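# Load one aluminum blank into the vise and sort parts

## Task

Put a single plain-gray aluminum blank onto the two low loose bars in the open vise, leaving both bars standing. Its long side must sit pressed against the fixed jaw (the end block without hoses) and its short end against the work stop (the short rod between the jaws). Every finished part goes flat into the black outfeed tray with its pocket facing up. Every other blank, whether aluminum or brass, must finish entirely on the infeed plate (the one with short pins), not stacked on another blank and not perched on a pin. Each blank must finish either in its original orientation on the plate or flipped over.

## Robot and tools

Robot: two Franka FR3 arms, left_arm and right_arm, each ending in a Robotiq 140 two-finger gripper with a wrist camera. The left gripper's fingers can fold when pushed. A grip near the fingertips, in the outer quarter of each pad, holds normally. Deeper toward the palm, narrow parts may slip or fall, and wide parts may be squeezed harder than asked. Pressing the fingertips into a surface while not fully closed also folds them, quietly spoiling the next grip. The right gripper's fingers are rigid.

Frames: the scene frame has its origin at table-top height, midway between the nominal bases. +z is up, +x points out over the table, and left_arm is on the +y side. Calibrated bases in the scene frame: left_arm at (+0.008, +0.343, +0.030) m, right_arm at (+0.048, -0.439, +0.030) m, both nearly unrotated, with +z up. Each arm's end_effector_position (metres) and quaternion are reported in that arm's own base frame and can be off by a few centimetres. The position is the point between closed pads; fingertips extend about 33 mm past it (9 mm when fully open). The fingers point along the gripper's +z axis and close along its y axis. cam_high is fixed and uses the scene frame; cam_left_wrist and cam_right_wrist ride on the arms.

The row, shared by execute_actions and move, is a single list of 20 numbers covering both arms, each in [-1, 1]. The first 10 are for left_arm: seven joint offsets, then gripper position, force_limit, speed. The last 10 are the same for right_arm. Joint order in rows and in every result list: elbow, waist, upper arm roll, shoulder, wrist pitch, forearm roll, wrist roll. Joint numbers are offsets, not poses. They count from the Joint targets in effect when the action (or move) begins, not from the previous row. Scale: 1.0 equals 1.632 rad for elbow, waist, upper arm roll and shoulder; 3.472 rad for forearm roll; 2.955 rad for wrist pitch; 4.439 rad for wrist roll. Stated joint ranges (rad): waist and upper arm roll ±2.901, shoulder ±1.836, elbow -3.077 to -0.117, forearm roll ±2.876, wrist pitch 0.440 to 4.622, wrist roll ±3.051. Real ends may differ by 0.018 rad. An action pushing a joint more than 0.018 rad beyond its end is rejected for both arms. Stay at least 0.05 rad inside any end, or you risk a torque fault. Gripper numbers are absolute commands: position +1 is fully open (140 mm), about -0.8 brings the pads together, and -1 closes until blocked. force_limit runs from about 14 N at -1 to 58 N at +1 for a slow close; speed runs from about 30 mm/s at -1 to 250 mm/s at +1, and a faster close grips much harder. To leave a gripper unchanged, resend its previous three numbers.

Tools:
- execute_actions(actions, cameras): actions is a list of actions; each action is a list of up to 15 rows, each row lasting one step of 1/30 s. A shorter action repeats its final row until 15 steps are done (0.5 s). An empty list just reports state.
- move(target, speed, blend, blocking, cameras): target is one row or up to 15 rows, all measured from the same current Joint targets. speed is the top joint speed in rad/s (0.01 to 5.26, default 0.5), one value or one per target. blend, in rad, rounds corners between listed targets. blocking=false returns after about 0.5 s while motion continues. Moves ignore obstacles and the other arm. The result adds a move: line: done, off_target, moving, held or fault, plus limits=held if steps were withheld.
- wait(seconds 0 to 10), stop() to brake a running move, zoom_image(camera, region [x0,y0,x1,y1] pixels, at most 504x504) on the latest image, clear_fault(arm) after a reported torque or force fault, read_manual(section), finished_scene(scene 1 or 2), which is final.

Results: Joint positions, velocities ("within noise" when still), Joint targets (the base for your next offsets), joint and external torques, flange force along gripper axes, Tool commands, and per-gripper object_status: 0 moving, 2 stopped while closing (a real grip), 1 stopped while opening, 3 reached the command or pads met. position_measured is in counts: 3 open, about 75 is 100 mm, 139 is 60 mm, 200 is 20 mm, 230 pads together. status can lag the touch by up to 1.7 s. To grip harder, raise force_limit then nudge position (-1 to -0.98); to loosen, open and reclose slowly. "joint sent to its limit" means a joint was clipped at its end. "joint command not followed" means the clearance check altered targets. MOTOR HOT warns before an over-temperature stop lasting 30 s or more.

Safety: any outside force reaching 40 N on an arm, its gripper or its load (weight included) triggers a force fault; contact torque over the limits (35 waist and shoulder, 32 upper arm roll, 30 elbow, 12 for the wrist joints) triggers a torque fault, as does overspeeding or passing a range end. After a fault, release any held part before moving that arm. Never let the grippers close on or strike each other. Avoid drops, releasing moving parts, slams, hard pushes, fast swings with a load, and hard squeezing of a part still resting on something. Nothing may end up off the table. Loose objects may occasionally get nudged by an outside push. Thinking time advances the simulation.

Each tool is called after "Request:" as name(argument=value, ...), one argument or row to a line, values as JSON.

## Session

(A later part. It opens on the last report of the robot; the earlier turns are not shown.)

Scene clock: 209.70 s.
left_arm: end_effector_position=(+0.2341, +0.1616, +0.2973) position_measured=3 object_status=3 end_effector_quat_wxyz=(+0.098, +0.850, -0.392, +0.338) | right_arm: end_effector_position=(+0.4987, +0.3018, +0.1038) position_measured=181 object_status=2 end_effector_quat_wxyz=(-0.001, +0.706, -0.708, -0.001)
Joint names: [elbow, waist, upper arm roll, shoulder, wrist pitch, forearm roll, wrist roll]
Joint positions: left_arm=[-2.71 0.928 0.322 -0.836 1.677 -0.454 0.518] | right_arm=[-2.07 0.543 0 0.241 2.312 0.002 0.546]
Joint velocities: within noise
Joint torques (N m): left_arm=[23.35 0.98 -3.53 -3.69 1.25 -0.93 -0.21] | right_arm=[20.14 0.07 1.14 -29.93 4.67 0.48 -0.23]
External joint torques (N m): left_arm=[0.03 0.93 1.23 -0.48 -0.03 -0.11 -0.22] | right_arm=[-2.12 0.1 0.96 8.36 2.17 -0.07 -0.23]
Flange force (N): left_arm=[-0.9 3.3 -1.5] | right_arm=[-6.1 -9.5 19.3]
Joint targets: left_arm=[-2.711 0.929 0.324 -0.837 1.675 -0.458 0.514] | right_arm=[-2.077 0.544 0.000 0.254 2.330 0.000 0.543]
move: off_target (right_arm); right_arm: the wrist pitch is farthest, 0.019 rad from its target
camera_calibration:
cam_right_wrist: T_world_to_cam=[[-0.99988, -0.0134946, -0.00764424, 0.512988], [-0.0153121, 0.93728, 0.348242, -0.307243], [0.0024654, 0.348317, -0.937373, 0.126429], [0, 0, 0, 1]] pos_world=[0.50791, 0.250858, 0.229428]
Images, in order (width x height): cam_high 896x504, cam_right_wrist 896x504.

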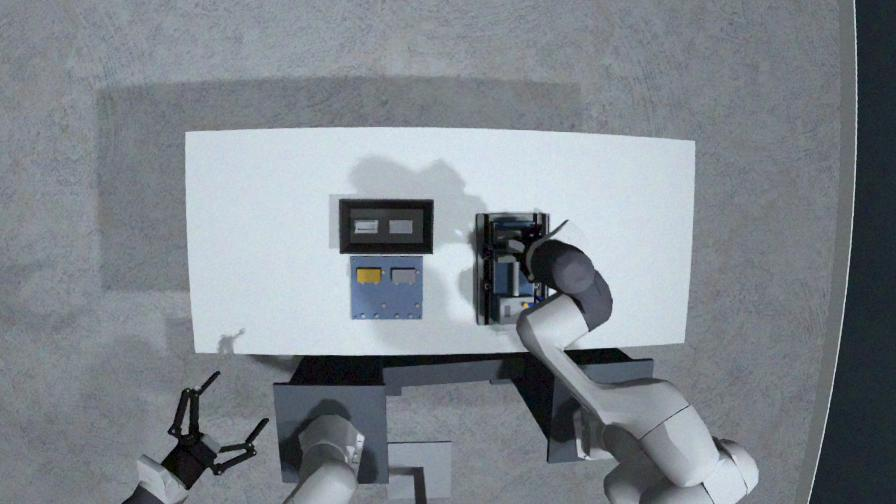

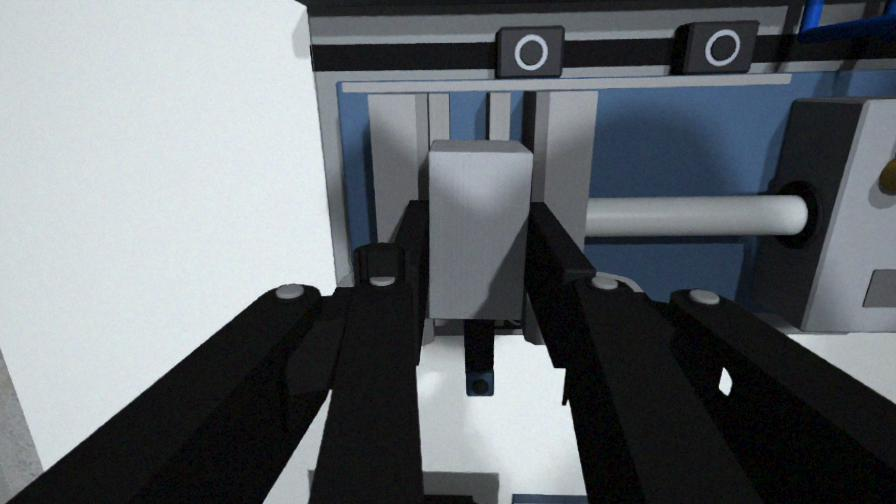

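Request:
move(
  target=[
    [0,0,0,0,0,0,0,1,1,1,0.0085,0,0,-0.0192,-0.015,0,0,-1,-0.05,-1],
    [0,0,0,0,0,0,0,1,1,1,-0.0083,-0.0244,0,-0.0626,-0.0297,0,-0.0088,-1,-0.05,-1],
  ],
  speed=0.15,
  cameras=["cam_right_wrist"],
)

Request:
zoom_image(
  camera="cam_right_wrist",
  region=[320, 60, 640, 420],
)

Scene clock: 228.50 s.
left_arm: end_effector_position=(+0.2340, +0.1616, +0.2973) position_measured=3 object_status=3 end_effector_quat_wxyz=(+0.098, +0.850, -0.392, +0.338) | right_arm: end_effector_position=(+0.4987, +0.2762, +0.1390) position_measured=181 object_status=2 end_effector_quat_wxyz=(-0.001, +0.705, -0.709, -0.001)
Joint names: [elbow, waist, upper arm roll, shoulder, wrist pitch, forearm roll, wrist roll]
Joint positions: left_arm=[-2.71 0.928 0.322 -0.836 1.677 -0.454 0.517] | right_arm=[-2.09 0.505 0 0.154 2.246 0.002 0.509]
Joint velocities: left_arm=[within noise] | right_arm=[-0.001 0.001 0 0.001 0 -0.001 -0.007]
Joint torques (N m): left_arm=[23.42 0.95 -3.54 -3.75 1.25 -0.93 -0.16] | right_arm=[24.84 -0.76 0.94 -37.03 2.37 0.53 -0.35]
External joint torques (N m): left_arm=[0.13 0.95 1.24 -0.63 -0.03 -0.11 -0.17] | right_arm=[1.87 -0.76 0.8 -0.79 -0.14 -0.05 -0.35]
Flange force (N): left_arm=[-0.8 3.6 -1.8] | right_arm=[-1.7 -4.8 -3.2]
Joint targets: left_arm=[-2.711 0.929 0.324 -0.837 1.675 -0.458 0.514] | right_arm=[-2.090 0.504 0.000 0.152 2.243 0.000 0.504]
move: done
camera_calibration:
cam_right_wrist: T_world_to_cam=[[-0.999896, -0.0119988, -0.00795337, 0.512572], [-0.014018, 0.937265, 0.348335, -0.296222], [0.00327481, 0.34841, -0.937337, 0.167994], [0, 0, 0, 1]] pos_world=[0.507816, 0.225258, 0.264728]
Images, in order (width x height): cam_right_wrist 896x504.

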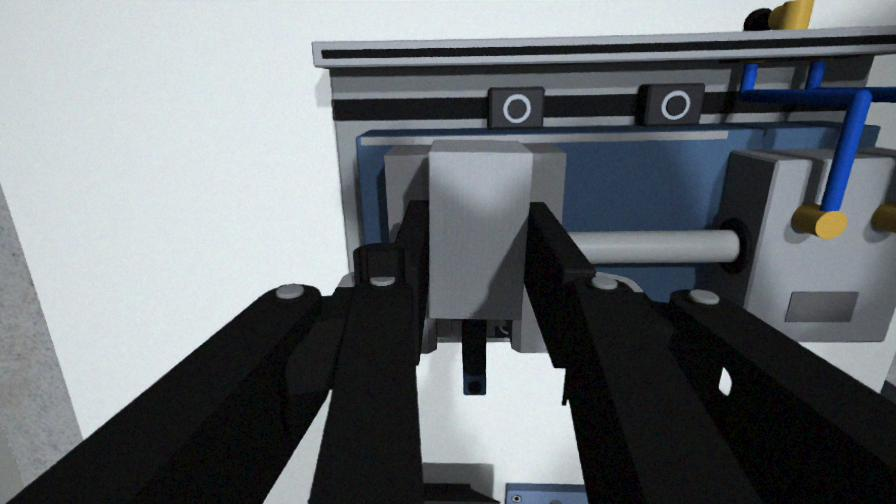

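Scaled by 1.400 from the camera's 896x504 image, which has a finer 1280x720 frame.

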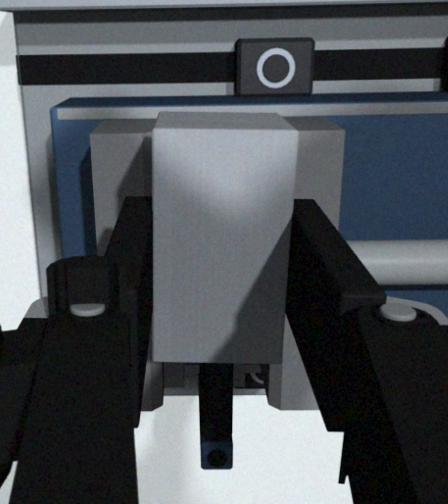

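Request:
move(
  target=[0,0,0,0,0,0,0,1,1,1,0.0104,0.0213,0,0.046,0.0193,0,0.0078,-1,-0.05,-1],
  speed=0.1,
  cameras=[],
)

Request:
move(
  target=[0,0,0,0,0,0,0,1,1,1,0.0079,-0.0022,0,0.0053,-0.0014,0,-0.0008,-1,-0.05,-1],
  speed=0.03,
  cameras=["cam_right_wrist"],
)

Request:
zoom_image(
  camera="cam_right_wrist",
  region=[320, 60, 640, 360],
)

Scene clock: 237.67 s.
left_arm: end_effector_position=(+0.2340, +0.1616, +0.2973) position_measured=3 object_status=3 end_effector_quat_wxyz=(+0.098, +0.850, -0.392, +0.338) | right_arm: end_effector_position=(+0.4958, +0.2953, +0.1073) position_measured=181 object_status=2 end_effector_quat_wxyz=(+0.005, +0.708, -0.707, -0.002)
Joint names: [elbow, waist, upper arm roll, shoulder, wrist pitch, forearm roll, wrist roll]
Joint positions: left_arm=[-2.71 0.928 0.322 -0.836 1.677 -0.454 0.517] | right_arm=[-2.076 0.537 0 0.227 2.294 0.002 0.534]
Joint velocities: left_arm=[within noise] | right_arm=[-0.001 0.001 0.001 0 0.001 -0.001 0.005]
Joint torques (N m): left_arm=[23.4 0.94 -3.5 -3.7 1.26 -0.93 -0.18] | right_arm=[25.07 0.11 0.98 -38.14 2.86 0.57 0]
External joint torques (N m): left_arm=[0.12 0.92 1.27 -0.54 -0.02 -0.11 -0.19] | right_arm=[2.74 0.32 0.97 -0.21 0.38 0.02 0]
Flange force (N): left_arm=[-0.9 3.3 -1.8] | right_arm=[-5.7 -7.7 -1.5]
Joint targets: left_arm=[-2.711 0.929 0.324 -0.837 1.675 -0.458 0.514] | right_arm=[-2.073 0.538 0.000 0.227 2.300 0.000 0.539]
move: done
No camera images: "cameras" was empty.

Scene clock: 238.37 s.
left_arm: end_effector_position=(+0.2340, +0.1616, +0.2973) position_measured=3 object_status=3 end_effector_quat_wxyz=(+0.098, +0.850, -0.392, +0.338) | right_arm: end_effector_position=(+0.4993, +0.2974, +0.1073) position_measured=181 object_status=2 end_effector_quat_wxyz=(+0.003, +0.707, -0.707, -0.001)
Joint names: [elbow, waist, upper arm roll, shoulder, wrist pitch, forearm roll, wrist roll]
Joint positions: left_arm=[-2.71 0.928 0.322 -0.836 1.677 -0.454 0.517] | right_arm=[-2.065 0.537 0 0.236 2.294 0.002 0.535]
Joint velocities: within noise
Joint torques (N m): left_arm=[23.42 0.95 -3.51 -3.71 1.27 -0.93 -0.18] | right_arm=[25.79 -0.95 0.36 -37.71 2.98 0.42 -0.03]
External joint torques (N m): left_arm=[0.2 0.94 1.27 -0.66 -0.01 -0.12 -0.19] | right_arm=[3.36 -0.87 0.23 0.69 0.49 -0.13 -0.03]
Flange force (N): left_arm=[-0.7 3.5 -1.9] | right_arm=[-6.5 -12.7 -0.4]
Joint targets: left_arm=[-2.711 0.929 0.324 -0.837 1.675 -0.458 0.514] | right_arm=[-2.061 0.535 0.000 0.235 2.295 0.000 0.535]
move: done
camera_calibration:
cam_right_wrist: T_world_to_cam=[[-0.999832, -0.0183221, -0.00102156, 0.514232], [-0.0175528, 0.93865, 0.344425, -0.303256], [-0.0053517, 0.344385, -0.938813, 0.136601], [0, 0, 0, 1]] pos_world=[0.509554, 0.24703, 0.233217]
Images, in order (width x height): cam_right_wrist 896x504.

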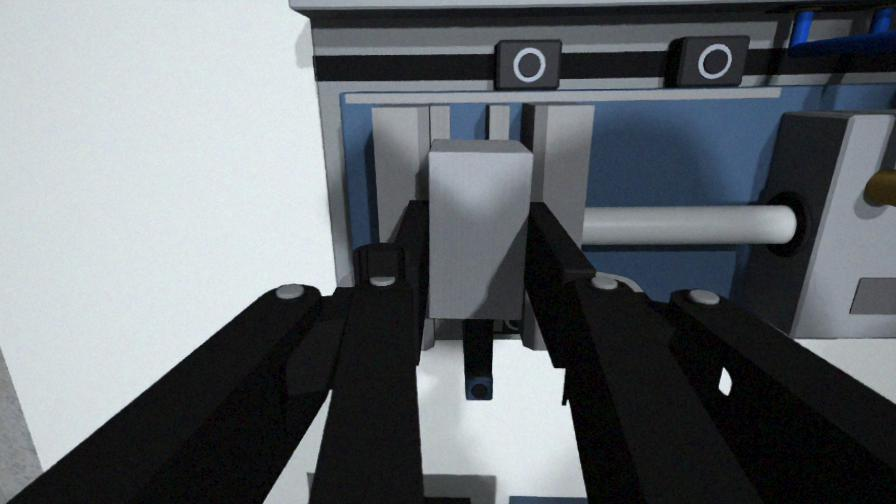

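Scaled by 1.575 from the camera's 896x504 image, which has a finer 1280x720 frame.

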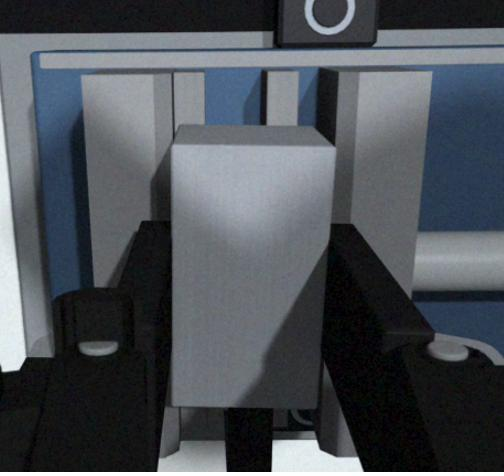

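Request:
move(
  target=[0,0,0,0,0,0,0,1,1,1,0.0099,-0.0027,0,0.0067,-0.0017,0,-0.001,-1,-0.05,-1],
  speed=0.03,
  cameras=[],
)

Scene clock: 242.53 s.
left_arm: end_effector_position=(+0.2340, +0.1615, +0.2973) position_measured=3 object_status=3 end_effector_quat_wxyz=(+0.098, +0.850, -0.392, +0.338) | right_arm: end_effector_position=(+0.4998, +0.2977, +0.1056) position_measured=181 object_status=2 end_effector_quat_wxyz=(+0.008, +0.708, -0.706, -0.003)
Joint names: [elbow, waist, upper arm roll, shoulder, wrist pitch, forearm roll, wrist roll]
Joint positions: left_arm=[-2.71 0.928 0.322 -0.836 1.677 -0.454 0.517] | right_arm=[-2.051 0.535 0.001 0.247 2.282 0.002 0.532]
Joint velocities: within noise
Joint torques (N m): left_arm=[23.41 0.92 -3.56 -3.69 1.28 -0.93 -0.19] | right_arm=[27.7 -2.85 -0.83 -39 4.01 -0.03 -0.05]
External joint torques (N m): left_arm=[0.16 0.91 1.23 -0.55 0 -0.11 -0.2] | right_arm=[5.21 -2.86 -1.07 -0.15 1.54 -0.58 -0.06]
Flange force (N): left_arm=[-0.8 3.2 -1.8] | right_arm=[-5.8 -17.4 -0.9]
Joint targets: left_arm=[-2.711 0.929 0.324 -0.837 1.675 -0.458 0.514] | right_arm=[-2.044 0.530 0.000 0.246 2.290 0.000 0.531]
move: done
No camera images: "cameras" was empty.

Request:
move(
  target=[0,0,0,0,0,0,0,1,1,1,0.0036,0.0088,0,0.0025,-0.0006,0,0.0032,-1,-0.05,-1],
  speed=0.02,
  cameras=["cam_right_wrist"],
)

Scene clock: 246.33 s.
left_arm: end_effector_position=(+0.2340, +0.1615, +0.2973) position_measured=3 object_status=3 end_effector_quat_wxyz=(+0.098, +0.850, -0.392, +0.338) | right_arm: end_effector_position=(+0.4994, +0.3033, +0.1063) position_measured=181 object_status=2 end_effector_quat_wxyz=(+0.007, +0.709, -0.706, -0.003)
Joint names: [elbow, waist, upper arm roll, shoulder, wrist pitch, forearm roll, wrist roll]
Joint positions: left_arm=[-2.71 0.928 0.322 -0.836 1.677 -0.454 0.517] | right_arm=[-2.043 0.544 0.002 0.252 2.28 0.002 0.54]
Joint velocities: left_arm=[within noise] | right_arm=[0 -0.001 -0.002 0.001 0.001 0.001 0.007]
Joint torques (N m): left_arm=[23.38 0.96 -3.54 -3.7 1.27 -0.92 -0.2] | right_arm=[26.12 0.07 0.48 -39.25 3.33 0.51 0.15]
External joint torques (N m): left_arm=[0.1 0.89 1.2 -0.54 -0.01 -0.11 -0.21] | right_arm=[3.53 -0.02 0.17 -0.14 0.84 -0.05 0.14]
Flange force (N): left_arm=[-0.8 3.2 -1.6] | right_arm=[-6.7 -10.4 -1.1]
Joint targets: left_arm=[-2.711 0.929 0.324 -0.837 1.675 -0.458 0.514] | right_arm=[-2.038 0.545 0.000 0.250 2.289 0.000 0.545]
move: done
camera_calibration:
cam_right_wrist: T_world_to_cam=[[-0.999745, -0.021807, 0.00587393, 0.514733], [-0.0184966, 0.939853, 0.341077, -0.308012], [-0.0129585, 0.340882, -0.940017, 0.138482], [0, 0, 0, 1]] pos_world=[0.510699, 0.253505, 0.232208]
Images, in order (width x height): cam_right_wrist 896x504.

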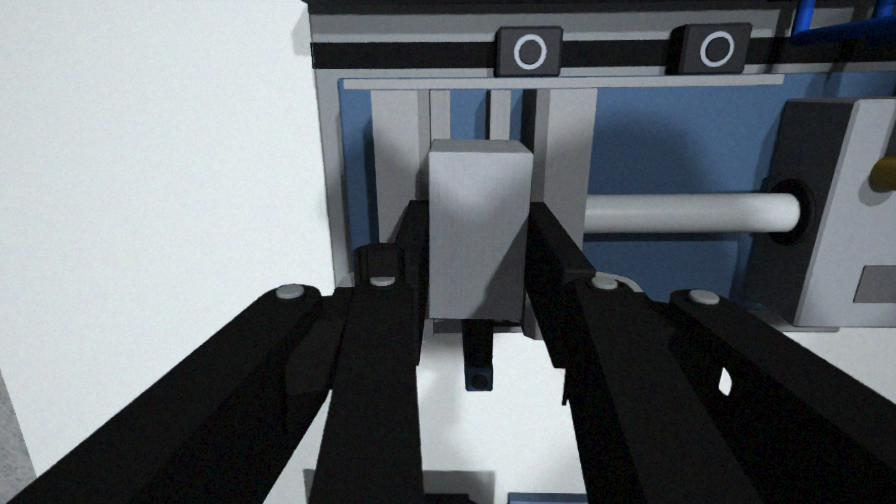

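Request:
move(
  target=[0,0,0,0,0,0,0,1,1,1,0.0048,0.0036,0,0.0032,-0.0008,0,0.0013,-1,-0.05,-1],
  speed=0.02,
  cameras=[],
)

Request:
move(
  target=[0,0,0,0,0,0,0,1,1,1,0.0048,0.0036,0,0.0032,-0.0008,0,0.0013,-1,-0.05,-1],
  speed=0.02,
  cameras=["cam_right_wrist"],
)

Scene clock: 249.47 s.
left_arm: end_effector_position=(+0.2340, +0.1615, +0.2973) position_measured=3 object_status=3 end_effector_quat_wxyz=(+0.098, +0.850, -0.392, +0.338) | right_arm: end_effector_position=(+0.4994, +0.3049, +0.1060) position_measured=181 object_status=2 end_effector_quat_wxyz=(+0.008, +0.708, -0.706, -0.002)
Joint names: [elbow, waist, upper arm roll, shoulder, wrist pitch, forearm roll, wrist roll]
Joint positions: left_arm=[-2.71 0.928 0.322 -0.836 1.677 -0.454 0.517] | right_arm=[-2.037 0.548 0 0.256 2.276 0.001 0.544]
Joint velocities: left_arm=[within noise] | right_arm=[0.002 0.003 -0.001 -0.001 -0.001 0 0.004]
Joint torques (N m): left_arm=[23.41 0.89 -3.5 -3.68 1.28 -0.92 -0.17] | right_arm=[27.44 1.13 1.46 -38.75 4.13 0.61 0.3]
External joint torques (N m): left_arm=[0.09 0.87 1.26 -0.54 -0.01 -0.1 -0.18] | right_arm=[4.83 1.2 1.31 0.46 1.64 0.05 0.3]
Flange force (N): left_arm=[-0.9 3.3 -1.6] | right_arm=[-11.7 -14.1 0.5]
Joint targets: left_arm=[-2.711 0.929 0.324 -0.837 1.675 -0.458 0.514] | right_arm=[-2.031 0.551 0.000 0.256 2.286 0.000 0.551]
move: done
No camera images: "cameras" was empty.

Scene clock: 250.17 s.
left_arm: end_effector_position=(+0.2340, +0.1615, +0.2973) position_measured=3 object_status=3 end_effector_quat_wxyz=(+0.098, +0.850, -0.392, +0.338) | right_arm: end_effector_position=(+0.4995, +0.3051, +0.1060) position_measured=181 object_status=2 end_effector_quat_wxyz=(+0.011, +0.707, -0.707, -0.002)
Joint names: [elbow, waist, upper arm roll, shoulder, wrist pitch, forearm roll, wrist roll]
Joint positions: left_arm=[-2.71 0.928 0.322 -0.836 1.677 -0.454 0.517] | right_arm=[-2.03 0.552 -0.003 0.26 2.268 0 0.548]
Joint velocities: left_arm=[within noise] | right_arm=[0 0.001 -0.001 0.002 -0.002 0.001 0.004]
Joint torques (N m): left_arm=[23.42 0.91 -3.51 -3.68 1.28 -0.93 -0.18] | right_arm=[28.4 2.44 2.94 -38.51 4.96 1.13 0.23]
External joint torques (N m): left_arm=[0.18 0.87 1.23 -0.57 0 -0.11 -0.19] | right_arm=[5.82 2.71 2.99 0.82 2.49 0.57 0.22]
Flange force (N): left_arm=[-0.8 3.2 -1.8] | right_arm=[-15.9 -16.1 2.0]
Joint targets: left_arm=[-2.711 0.929 0.324 -0.837 1.675 -0.458 0.514] | right_arm=[-2.023 0.557 0.000 0.261 2.284 0.000 0.557]
move: off_target (right_arm); right_arm: the wrist pitch is farthest, 0.015 rad from its target
camera_calibration:
cam_right_wrist: T_world_to_cam=[[-0.999778, -0.0182544, 0.0105096, 0.513296], [-0.0136724, 0.941958, 0.335452, -0.312008], [-0.0160231, 0.335234, -0.941999, 0.141109], [0, 0, 0, 1]] pos_world=[0.511177, 0.255964, 0.232193]
Images, in order (width x height): cam_right_wrist 896x504.

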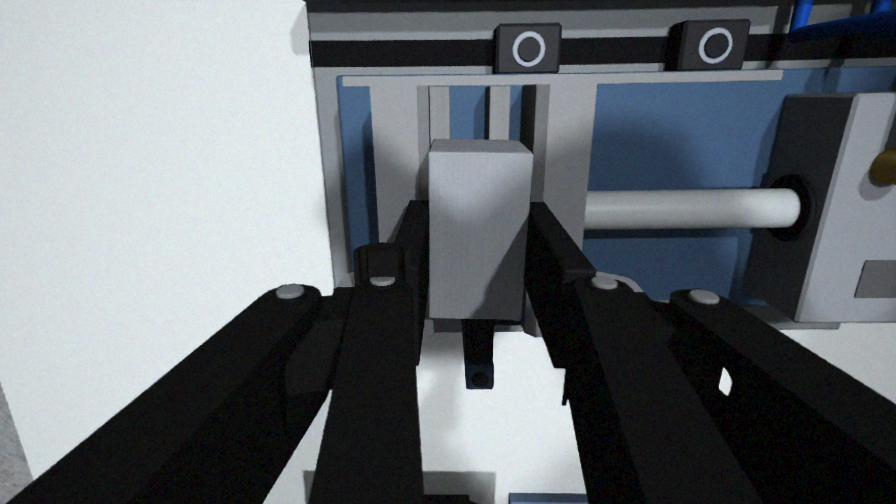

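Request:
move(
  target=[0,0,0,0,0,0,0,1,1,1,-0.0055,-0.0027,0,0.0018,0.0041,0,-0.001,-1,-0.05,-1],
  speed=0.02,
  cameras=["cam_right_wrist"],
)

Request:
zoom_image(
  camera="cam_right_wrist",
  region=[320, 60, 640, 360],
)

Scene clock: 254.80 s.
left_arm: end_effector_position=(+0.2340, +0.1615, +0.2973) position_measured=3 object_status=3 end_effector_quat_wxyz=(+0.098, +0.850, -0.392, +0.338) | right_arm: end_effector_position=(+0.4994, +0.3050, +0.1045) position_measured=181 object_status=2 end_effector_quat_wxyz=(+0.010, +0.707, -0.707, -0.002)
Joint names: [elbow, waist, upper arm roll, shoulder, wrist pitch, forearm roll, wrist roll]
Joint positions: left_arm=[-2.71 0.928 0.322 -0.836 1.677 -0.454 0.517] | right_arm=[-2.032 0.552 -0.003 0.261 2.273 -0.001 0.549]
Joint velocities: within noise
Joint torques (N m): left_arm=[23.38 0.9 -3.51 -3.67 1.28 -0.92 -0.18] | right_arm=[24.24 0.65 2.36 -36.6 5.17 1.1 0.11]
External joint torques (N m): left_arm=[0.17 0.86 1.24 -0.59 0 -0.11 -0.19] | right_arm=[1.76 0.76 2.26 2.65 2.72 0.55 0.1]
Flange force (N): left_arm=[-0.8 3.2 -1.8] | right_arm=[-7.6 -8.0 8.5]
Joint targets: left_arm=[-2.711 0.929 0.324 -0.837 1.675 -0.458 0.514] | right_arm=[-2.032 0.552 0.000 0.264 2.296 0.000 0.552]
move: off_target (right_arm); right_arm: the wrist pitch is farthest, 0.023 rad from its target
camera_calibration:
cam_right_wrist: T_world_to_cam=[[-0.999803, -0.0172657, 0.00979322, 0.513041], [-0.01298, 0.941942, 0.335524, -0.311813], [-0.0150177, 0.335331, -0.941981, 0.139278], [0, 0, 0, 1]] pos_world=[0.510984, 0.255864, 0.230794]
Images, in order (width x height): cam_right_wrist 896x504.

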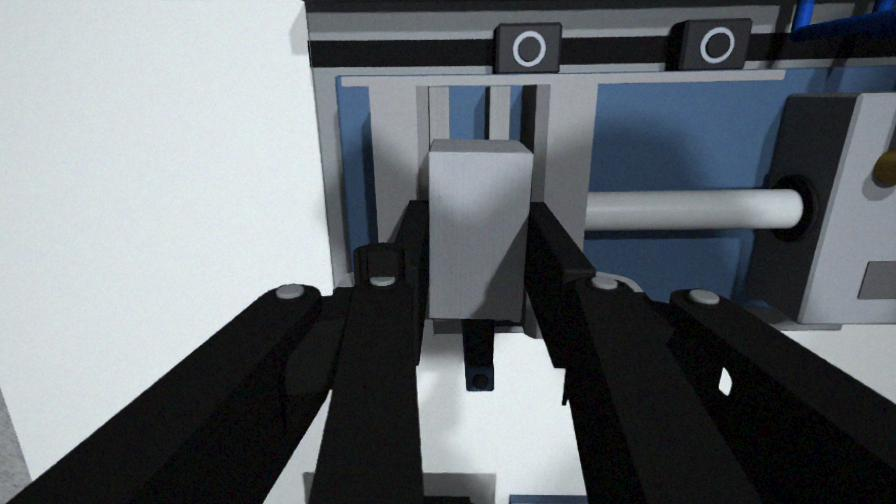

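Scaled by 1.575 from the camera's 896x504 image, which has a finer 1280x720 frame.

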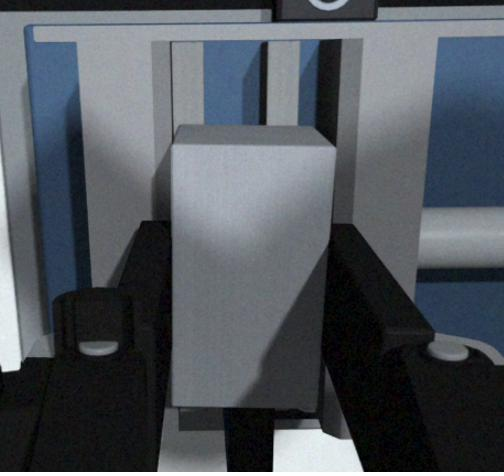

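Request:
move(
  target=[
    [0,0,0,0,0,0,0,1,1,1,0.001,0,0,-0.0012,-0.0035,0,0,-1,-0.05,-1],
    [0,0,0,0,0,0,0,1,1,1,0.001,0,0,-0.0012,-0.0035,0,0,-0.25,-0.05,-1],
    [0,0,0,0,0,0,0,1,1,1,0.0043,0,0,-0.0095,-0.0076,0,0,-0.25,-0.05,-1],
    [0,0,0,0,0,0,0,1,1,1,0.0466,-0.0025,0,-0.0827,-0.0714,0,-0.0009,-0.25,-0.05,-1],
  ],
  speed=[0.02,0.05,0.04,0.12],
)

Request:
zoom_image(
  camera="cam_right_wrist",
  region=[320, 60, 640, 360],
)

Scene clock: 262.87 s.
left_arm: end_effector_position=(+0.2340, +0.1615, +0.2973) position_measured=3 object_status=3 end_effector_quat_wxyz=(+0.098, +0.850, -0.392, +0.338) | right_arm: end_effector_position=(+0.5009, +0.3053, +0.2001) position_measured=160 object_status=3 end_effector_quat_wxyz=(-0.002, +0.707, -0.708, +0.001)
Joint names: [elbow, waist, upper arm roll, shoulder, wrist pitch, forearm roll, wrist roll]
Joint positions: left_arm=[-2.71 0.928 0.322 -0.836 1.676 -0.454 0.517] | right_arm=[-1.957 0.55 -0.002 0.129 2.09 -0.001 0.549]
Joint velocities: left_arm=[within noise] | right_arm=[0 0.001 0 0 -0.004 -0.001 -0.001]
Joint torques (N m): left_arm=[23.45 0.93 -3.48 -3.69 1.28 -0.91 -0.17] | right_arm=[25.69 -0.8 1 -36 2.26 0.67 -0.13]
External joint torques (N m): left_arm=[0.21 0.92 1.31 -0.63 0.01 -0.09 -0.18] | right_arm=[1.49 -0.79 0.9 0.64 -0.28 0.03 -0.13]
Flange force (N): left_arm=[-0.9 3.4 -2.0] | right_arm=[-3.8 -6.9 -2.2]
Joint targets: left_arm=[-2.711 0.929 0.324 -0.837 1.675 -0.458 0.514] | right_arm=[-1.956 0.548 0.000 0.129 2.085 0.000 0.548]
move: done; target 2's new numbers were sent with right_arm's wrist pitch 0.012 rad from that target
camera_calibration:
cam_left_wrist: T_world_to_cam=[[-0.733568, -0.672523, -0.0979293, 0.316442], [-0.604701, 0.711662, -0.357595, 0.141028], [0.310183, -0.203102, -0.928728, 0.379275], [0, 0, 0, 1]] pos_world=[0.199767, 0.189481, 0.433663]
cam_right_wrist: T_world_to_cam=[[-0.999807, -0.0161255, -0.0112472, 0.517397], [-0.0190303, 0.937432, 0.347647, -0.342106], [0.00493754, 0.347794, -0.937558, 0.214467], [0, 0, 0, 1]] pos_world=[0.509728, 0.254454, 0.325827]

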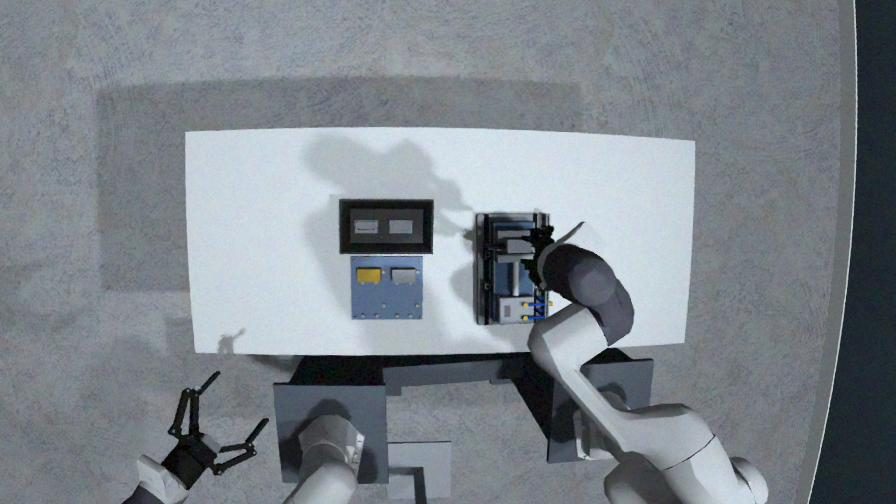

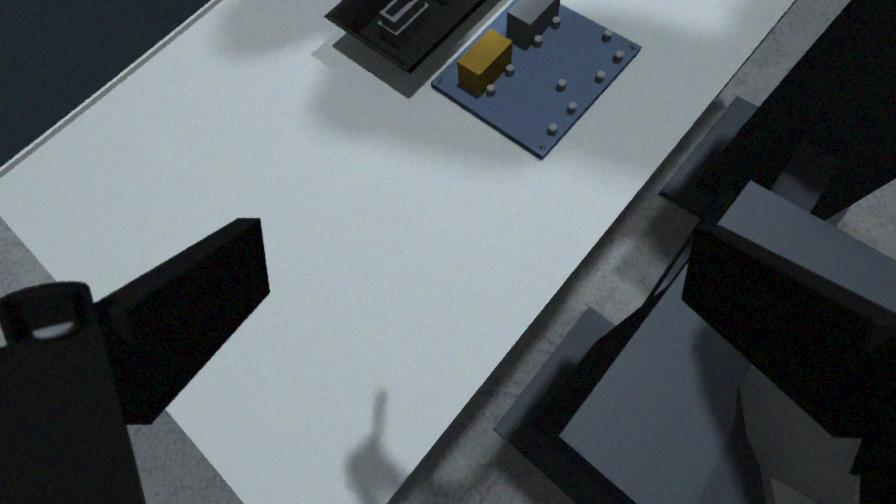

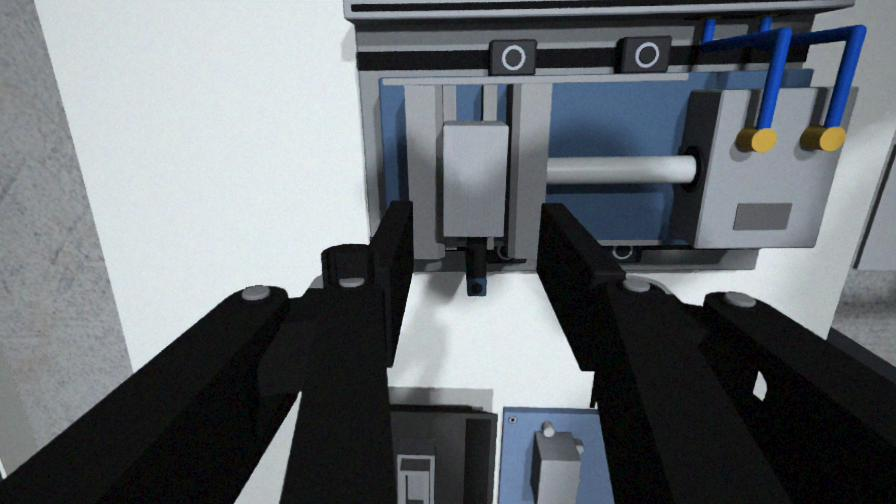

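Scaled by 1.575 from the camera's 896x504 image, which has a finer 1280x720 frame.

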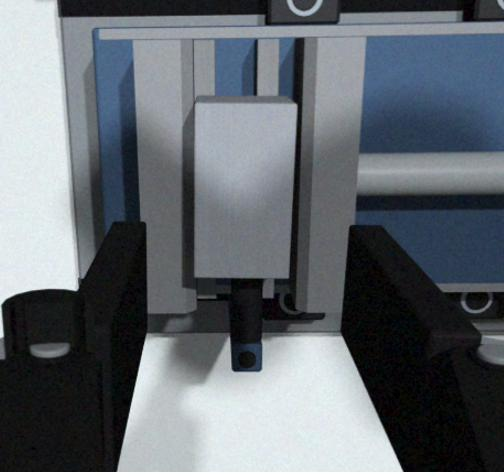

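Request:
zoom_image(
  camera="cam_right_wrist",
  region=[400, 80, 560, 260],
)

Request:
zoom_image(
  camera="cam_high",
  region=[470, 205, 560, 275],
)

Scaled by 2.800 from the camera's 896x504 image, which has a finer 1280x720 frame.

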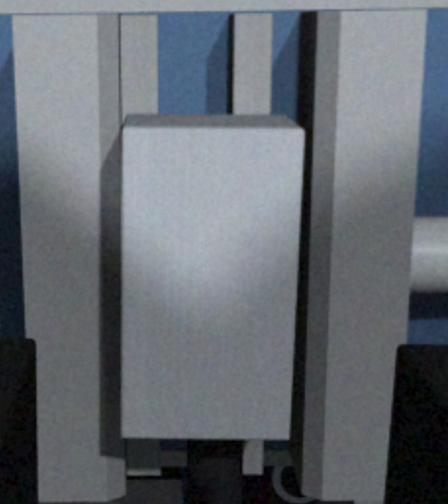

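Scaled by 5.600 from the camera's 896x504 image, which has a finer 1280x720 frame.

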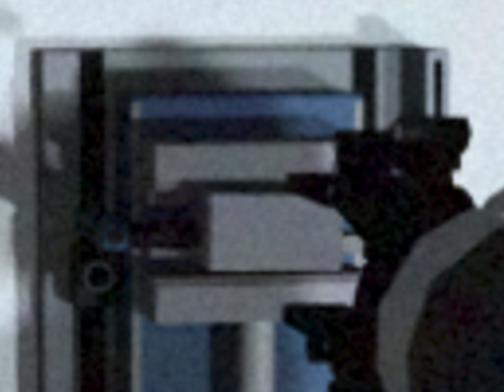

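Request:
move(
  target=[
    [0,0,0,0,0,0,0,1,1,1,-0.0574,-0.0004,0,0.065,0.0676,0,0,-0.25,-0.05,-1],
    [0,0,0,0,0,0,0,1,1,1,-0.0574,-0.0004,0,0.065,0.0676,0,0,-1,-0.05,-1],
    [0,0,0,0,0,0,0,1,1,1,-0.0562,-0.0004,0,0.0621,0.0653,0,0,-1,-0.05,-1],
    [0,0,0,0,0,0,0,1,1,1,-0.0483,-0.0025,0,0.0675,0.0639,0,-0.0008,-1,-0.05,-1],
  ],
  speed=[0.12,0.05,0.02,0.02],
  cameras=["cam_right_wrist"],
)

Request:
zoom_image(
  camera="cam_right_wrist",
  region=[360, 60, 600, 360],
)

Scene clock: 286.70 s.
left_arm: end_effector_position=(+0.2340, +0.1615, +0.2973) position_measured=3 object_status=3 end_effector_quat_wxyz=(+0.098, +0.850, -0.392, +0.338) | right_arm: end_effector_position=(+0.4995, +0.3045, +0.1137) position_measured=180 object_status=2 end_effector_quat_wxyz=(+0.005, +0.708, -0.707, -0.001)
Joint names: [elbow, waist, upper arm roll, shoulder, wrist pitch, forearm roll, wrist roll]
Joint positions: left_arm=[-2.71 0.928 0.322 -0.836 1.676 -0.454 0.517] | right_arm=[-2.04 0.548 0 0.239 2.269 -0.001 0.547]
Joint velocities: left_arm=[within noise] | right_arm=[0.003 -0.001 0.002 0.003 -0.002 0 -0.004]
Joint torques (N m): left_arm=[23.48 0.92 -3.56 -3.65 1.28 -0.9 -0.16] | right_arm=[27.05 -1.91 0 -38.79 3.46 0.57 -0.12]
External joint torques (N m): left_arm=[0.15 0.86 1.2 -0.49 0 -0.08 -0.17] | right_arm=[4.49 -1.95 -0.24 -0.2 0.99 0 -0.13]
Flange force (N): left_arm=[-1.0 3.0 -1.8] | right_arm=[-6.0 -14.8 -1.8]
Joint targets: left_arm=[-2.711 0.929 0.324 -0.837 1.675 -0.458 0.514] | right_arm=[-2.035 0.544 0.000 0.239 2.274 0.000 0.545]
move: done
camera_calibration:
cam_right_wrist: T_world_to_cam=[[-0.999826, -0.01859, 0.00128232, 0.514375], [-0.017037, 0.939838, 0.341196, -0.312386], [-0.00754801, 0.341115, -0.939991, 0.142323], [0, 0, 0, 1]] pos_world=[0.510038, 0.254606, 0.239708]
Images, in order (width x height): cam_right_wrist 896x504.

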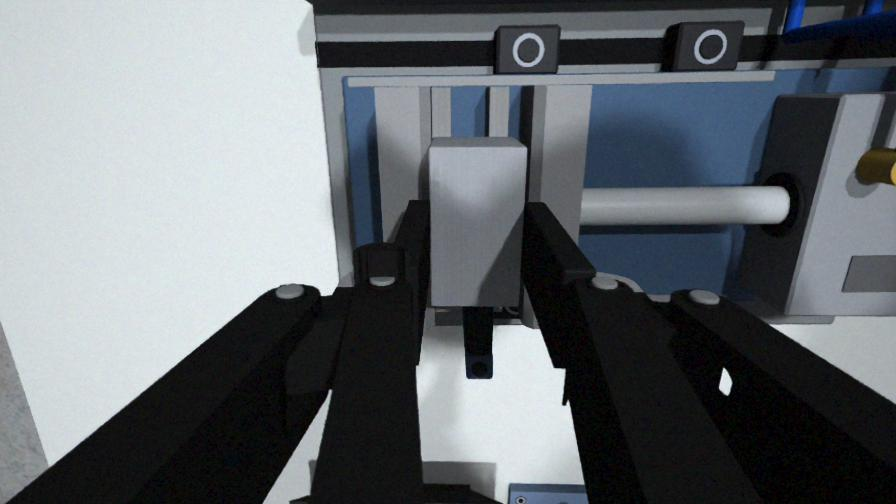

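Scaled by 1.680 from the camera's 896x504 image, which has a finer 1280x720 frame.

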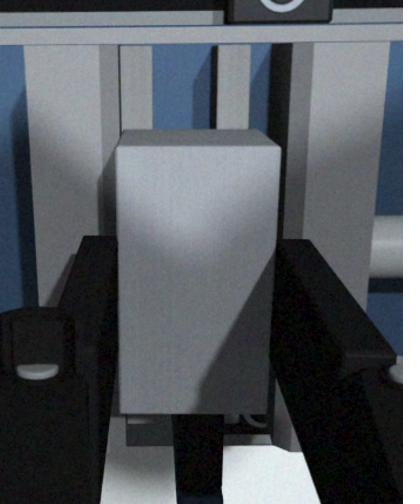

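Request:
move(
  target=[0,0,0,0,0,0,0,1,1,1,0.0079,-0.0021,0,0.0054,-0.0014,0,-0.0008,-1,-0.05,-1],
  speed=0.02,
  cameras=["cam_right_wrist"],
)

Request:
zoom_image(
  camera="cam_right_wrist",
  region=[360, 60, 600, 360],
)

Scene clock: 290.10 s.
left_arm: end_effector_position=(+0.2340, +0.1615, +0.2973) position_measured=3 object_status=3 end_effector_quat_wxyz=(+0.098, +0.850, -0.392, +0.338) | right_arm: end_effector_position=(+0.5000, +0.3045, +0.1138) position_measured=180 object_status=2 end_effector_quat_wxyz=(+0.009, +0.709, -0.705, -0.002)
Joint names: [elbow, waist, upper arm roll, shoulder, wrist pitch, forearm roll, wrist roll]
Joint positions: left_arm=[-2.71 0.928 0.322 -0.836 1.676 -0.454 0.517] | right_arm=[-2.028 0.545 0.002 0.246 2.256 0 0.542]
Joint velocities: within noise
Joint torques (N m): left_arm=[23.48 0.97 -3.54 -3.67 1.3 -0.9 -0.17] | right_arm=[27.92 -3.03 -0.87 -37.84 4.64 0.34 -0.06]
External joint torques (N m): left_arm=[0.22 0.95 1.22 -0.53 0.02 -0.08 -0.18] | right_arm=[5.13 -3.17 -1.23 1.24 2.15 -0.23 -0.06]
Flange force (N): left_arm=[-1.0 3.1 -1.9] | right_arm=[-7.0 -20.1 2.2]
Joint targets: left_arm=[-2.711 0.929 0.324 -0.837 1.675 -0.458 0.514] | right_arm=[-2.022 0.541 0.000 0.248 2.270 0.000 0.541]
move: off_target (right_arm); right_arm: the wrist pitch is farthest, 0.014 rad from its target
camera_calibration:
cam_right_wrist: T_world_to_cam=[[-0.999717, -0.0222399, 0.00842738, 0.515189], [-0.0180765, 0.940813, 0.338443, -0.311897], [-0.0154555, 0.338195, -0.940949, 0.14728], [0, 0, 0, 1]] pos_world=[0.511681, 0.255085, 0.239801]
Images, in order (width x height): cam_right_wrist 896x504.

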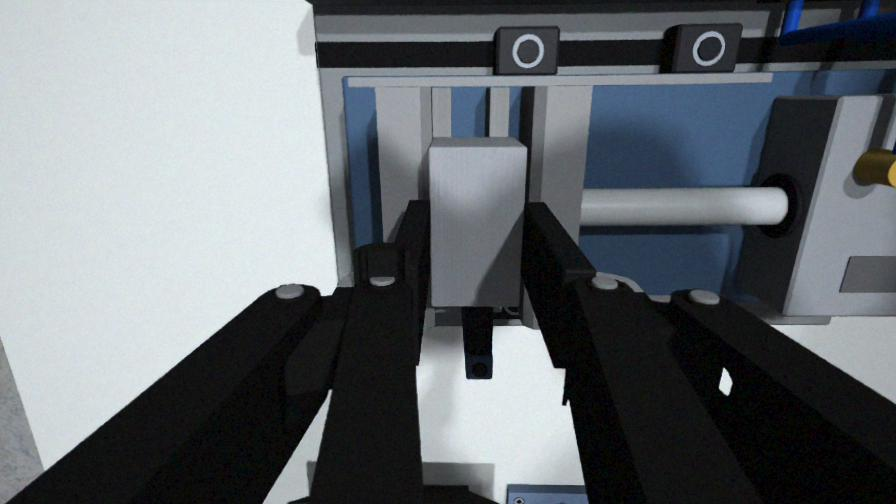

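Scaled by 1.680 from the camera's 896x504 image, which has a finer 1280x720 frame.

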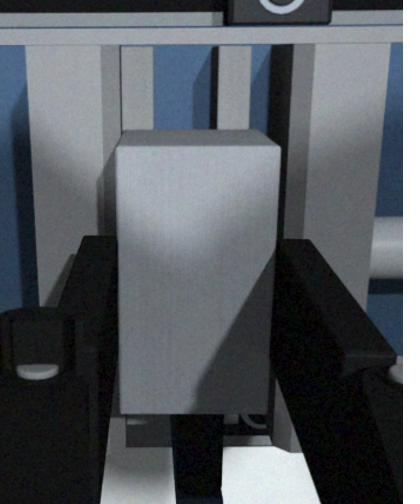

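Request:
move(
  target=[
    [0,0,0,0,0,0,0,1,1,1,-0.0081,0.0071,0,-0.0055,0.0014,0,0.0026,-1,-0.05,-1],
    [0,0,0,0,0,0,0,1,1,1,-0.0122,0.0053,0,-0.0034,0.0049,0,0.0019,-1,-0.05,-1],
  ],
  speed=0.02,
  cameras=["cam_right_wrist"],
)

Scene clock: 296.17 s.
left_arm: end_effector_position=(+0.2340, +0.1615, +0.2973) position_measured=3 object_status=3 end_effector_quat_wxyz=(+0.098, +0.850, -0.392, +0.338) | right_arm: end_effector_position=(+0.4994, +0.3050, +0.1137) position_measured=180 object_status=2 end_effector_quat_wxyz=(+0.005, +0.708, -0.707, -0.001)
Joint names: [elbow, waist, upper arm roll, shoulder, wrist pitch, forearm roll, wrist roll]
Joint positions: left_arm=[-2.71 0.928 0.322 -0.836 1.676 -0.454 0.517] | right_arm=[-2.04 0.549 0 0.24 2.27 0 0.547]
Joint velocities: within noise
Joint torques (N m): left_arm=[23.46 0.88 -3.49 -3.63 1.3 -0.9 -0.14] | right_arm=[24.15 -0.07 1.18 -36.22 4.12 0.71 0.11]
External joint torques (N m): left_arm=[0.19 0.8 1.2 -0.51 0.01 -0.09 -0.15] | right_arm=[1.46 -0.14 0.91 2.53 1.63 0.14 0.11]
Flange force (N): left_arm=[-0.9 2.8 -1.8] | right_arm=[-6.0 -8.7 6.1]
Joint targets: left_arm=[-2.711 0.929 0.324 -0.837 1.675 -0.458 0.514] | right_arm=[-2.042 0.549 0.000 0.242 2.284 0.000 0.550]
move: off_target (right_arm); right_arm: the wrist pitch is farthest, 0.015 rad from its target
camera_calibration:
cam_right_wrist: T_world_to_cam=[[-0.999822, -0.0188404, 0.00107173, 0.514396], [-0.0173379, 0.939541, 0.341996, -0.312699], [-0.00745029, 0.341917, -0.939701, 0.141768], [0, 0, 0, 1]] pos_world=[0.509939, 0.255012, 0.23961]
Images, in order (width x height): cam_right_wrist 896x504.

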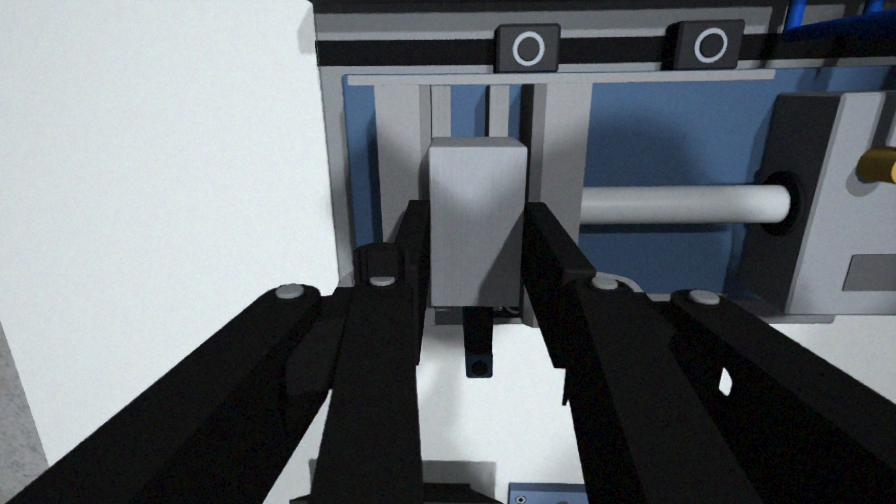

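Request:
move(
  target=[
    [0,0,0,0,0,0,0,1,1,1,0.0006,0,0,-0.001,-0.0025,0,0,-1,-0.05,-1],
    [0,0,0,0,0,0,0,1,1,1,0.0006,0,0,-0.001,-0.0025,0,0,-0.25,-0.05,-1],
    [0,0,0,0,0,0,0,1,1,1,0.0043,0,0,-0.0095,-0.0076,0,0,-0.25,-0.05,-1],
    [0,0,0,0,0,0,0,1,1,1,0.0527,0,0,-0.0692,-0.0673,0,0,-0.25,-0.05,-1],
  ],
  speed=[0.02,0.05,0.04,0.15],
  cameras=["cam_right_wrist"],
)

Request:
zoom_image(
  camera="cam_right_wrist",
  region=[400, 80, 560, 290],
)

Request:
move(
  target=[0,0,0,0,0,0,0,1,1,1,0,-0.3064,0,0,0,0,0,-0.25,-0.05,-1],
  cameras=["cam_high"],
)

Request:
zoom_image(
  camera="cam_high",
  region=[330, 190, 560, 330],
)

Request:
zoom_image(
  camera="cam_high",
  region=[475, 210, 555, 275],
)

Scene clock: 305.03 s.
left_arm: end_effector_position=(+0.2340, +0.1615, +0.2973) position_measured=3 object_status=3 end_effector_quat_wxyz=(+0.098, +0.850, -0.392, +0.338) | right_arm: end_effector_position=(+0.5007, +0.3058, +0.2001) position_measured=160 object_status=3 end_effector_quat_wxyz=(-0.002, +0.708, -0.707, +0.000)
Joint names: [elbow, waist, upper arm roll, shoulder, wrist pitch, forearm roll, wrist roll]
Joint positions: left_arm=[-2.71 0.928 0.322 -0.836 1.676 -0.454 0.517] | right_arm=[-1.957 0.549 0 0.13 2.09 0 0.547]
Joint velocities: left_arm=[within noise] | right_arm=[0.001 0 -0.001 -0.001 -0.004 -0.001 0.001]
Joint torques (N m): left_arm=[23.47 0.91 -3.52 -3.63 1.31 -0.91 -0.17] | right_arm=[25.64 -0.31 0.84 -36.06 2.24 0.68 0.08]
External joint torques (N m): left_arm=[0.17 0.86 1.21 -0.47 0.03 -0.1 -0.18] | right_arm=[1.55 -0.33 0.71 0.49 -0.27 0.03 0.08]
Flange force (N): left_arm=[-1.0 2.8 -1.7] | right_arm=[-4.3 -6.4 -2.4]
Joint targets: left_arm=[-2.711 0.929 0.324 -0.837 1.675 -0.458 0.514] | right_arm=[-1.956 0.549 0.000 0.129 2.085 0.000 0.550]
move: done
camera_calibration:
cam_right_wrist: T_world_to_cam=[[-0.999766, -0.0186859, -0.0109236, 0.517921], [-0.0213224, 0.937013, 0.348644, -0.341504], [0.00372081, 0.348795, -0.937192, 0.21448], [0, 0, 0, 1]] pos_world=[0.50972, 0.254862, 0.325729]
Images, in order (width x height): cam_right_wrist 896x504.

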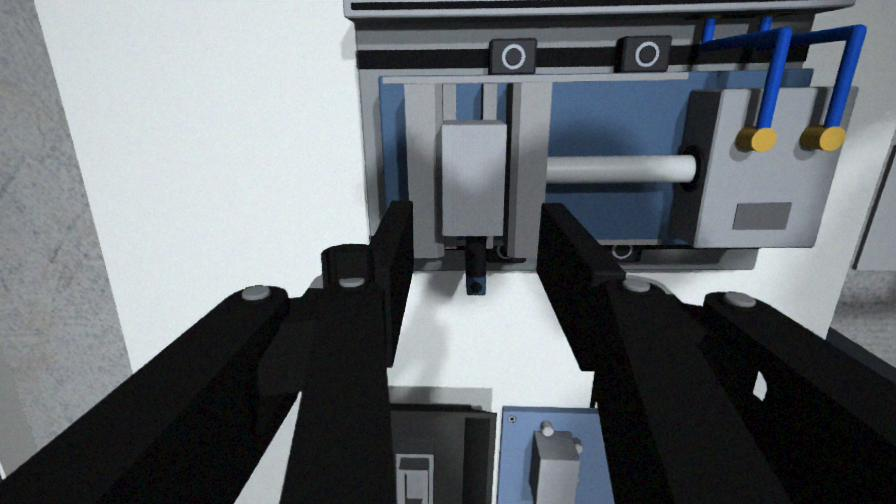

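Scaled by 2.400 from the camera's 896x504 image, which has a finer 1280x720 frame.

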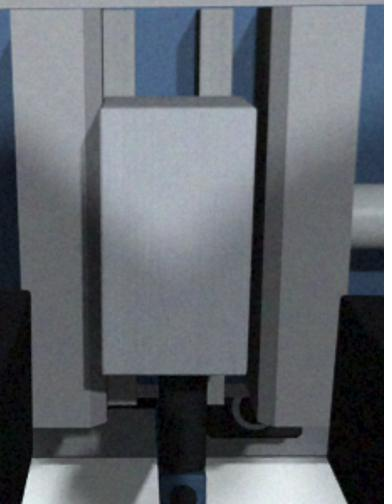

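Scene clock: 306.63 s.
left_arm: end_effector_position=(+0.2340, +0.1615, +0.2973) position_measured=3 object_status=3 end_effector_quat_wxyz=(+0.098, +0.850, -0.392, +0.338) | right_arm: end_effector_position=(+0.5859, +0.0275, +0.2000) position_measured=160 object_status=3 end_effector_quat_wxyz=(+0.002, -0.510, +0.860, -0.001)
Joint names: [elbow, waist, upper arm roll, shoulder, wrist pitch, forearm roll, wrist roll]
Joint positions: left_arm=[-2.71 0.928 0.322 -0.836 1.676 -0.454 0.517] | right_arm=[-1.957 0.049 -0.002 0.13 2.09 0 0.547]
Joint velocities: within noise
Joint torques (N m): left_arm=[23.48 0.86 -3.56 -3.63 1.29 -0.9 -0.18] | right_arm=[25.64 -0.4 1.08 -35.98 2.24 0.66 0.03]
External joint torques (N m): left_arm=[0.18 0.81 1.2 -0.46 0.01 -0.08 -0.19] | right_arm=[1.45 -0.23 1.13 0.67 -0.29 0.02 0.03]
Flange force (N): left_arm=[-1.0 2.7 -1.8] | right_arm=[-4.7 -6.4 -2.1]
Joint targets: left_arm=[-2.711 0.929 0.324 -0.837 1.675 -0.458 0.514] | right_arm=[-1.956 0.049 0.000 0.129 2.085 0.000 0.550]
move: done
Images, in order (width x height): cam_high 896x504.

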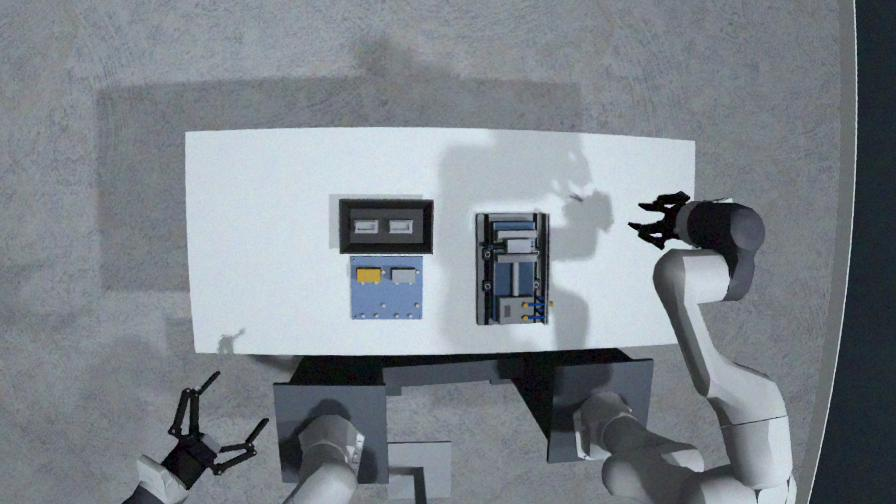

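Scaled by 2.191 from the camera's 896x504 image, which has a finer 1280x720 frame.

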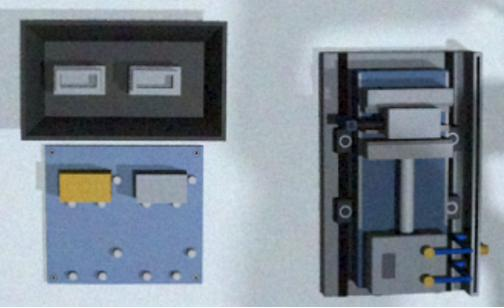

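Scaled by 6.300 from the camera's 896x504 image, which has a finer 1280x720 frame.

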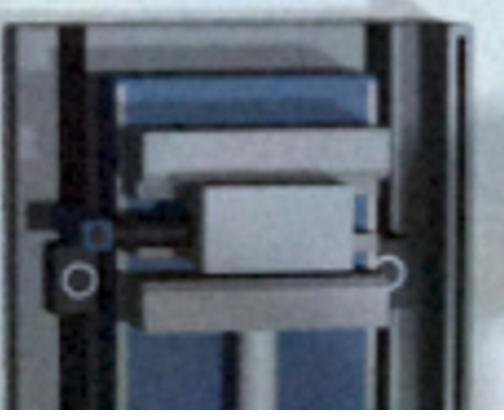

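Request:
finished_scene(
  scene=1,
)

The scene is finished: the task was done.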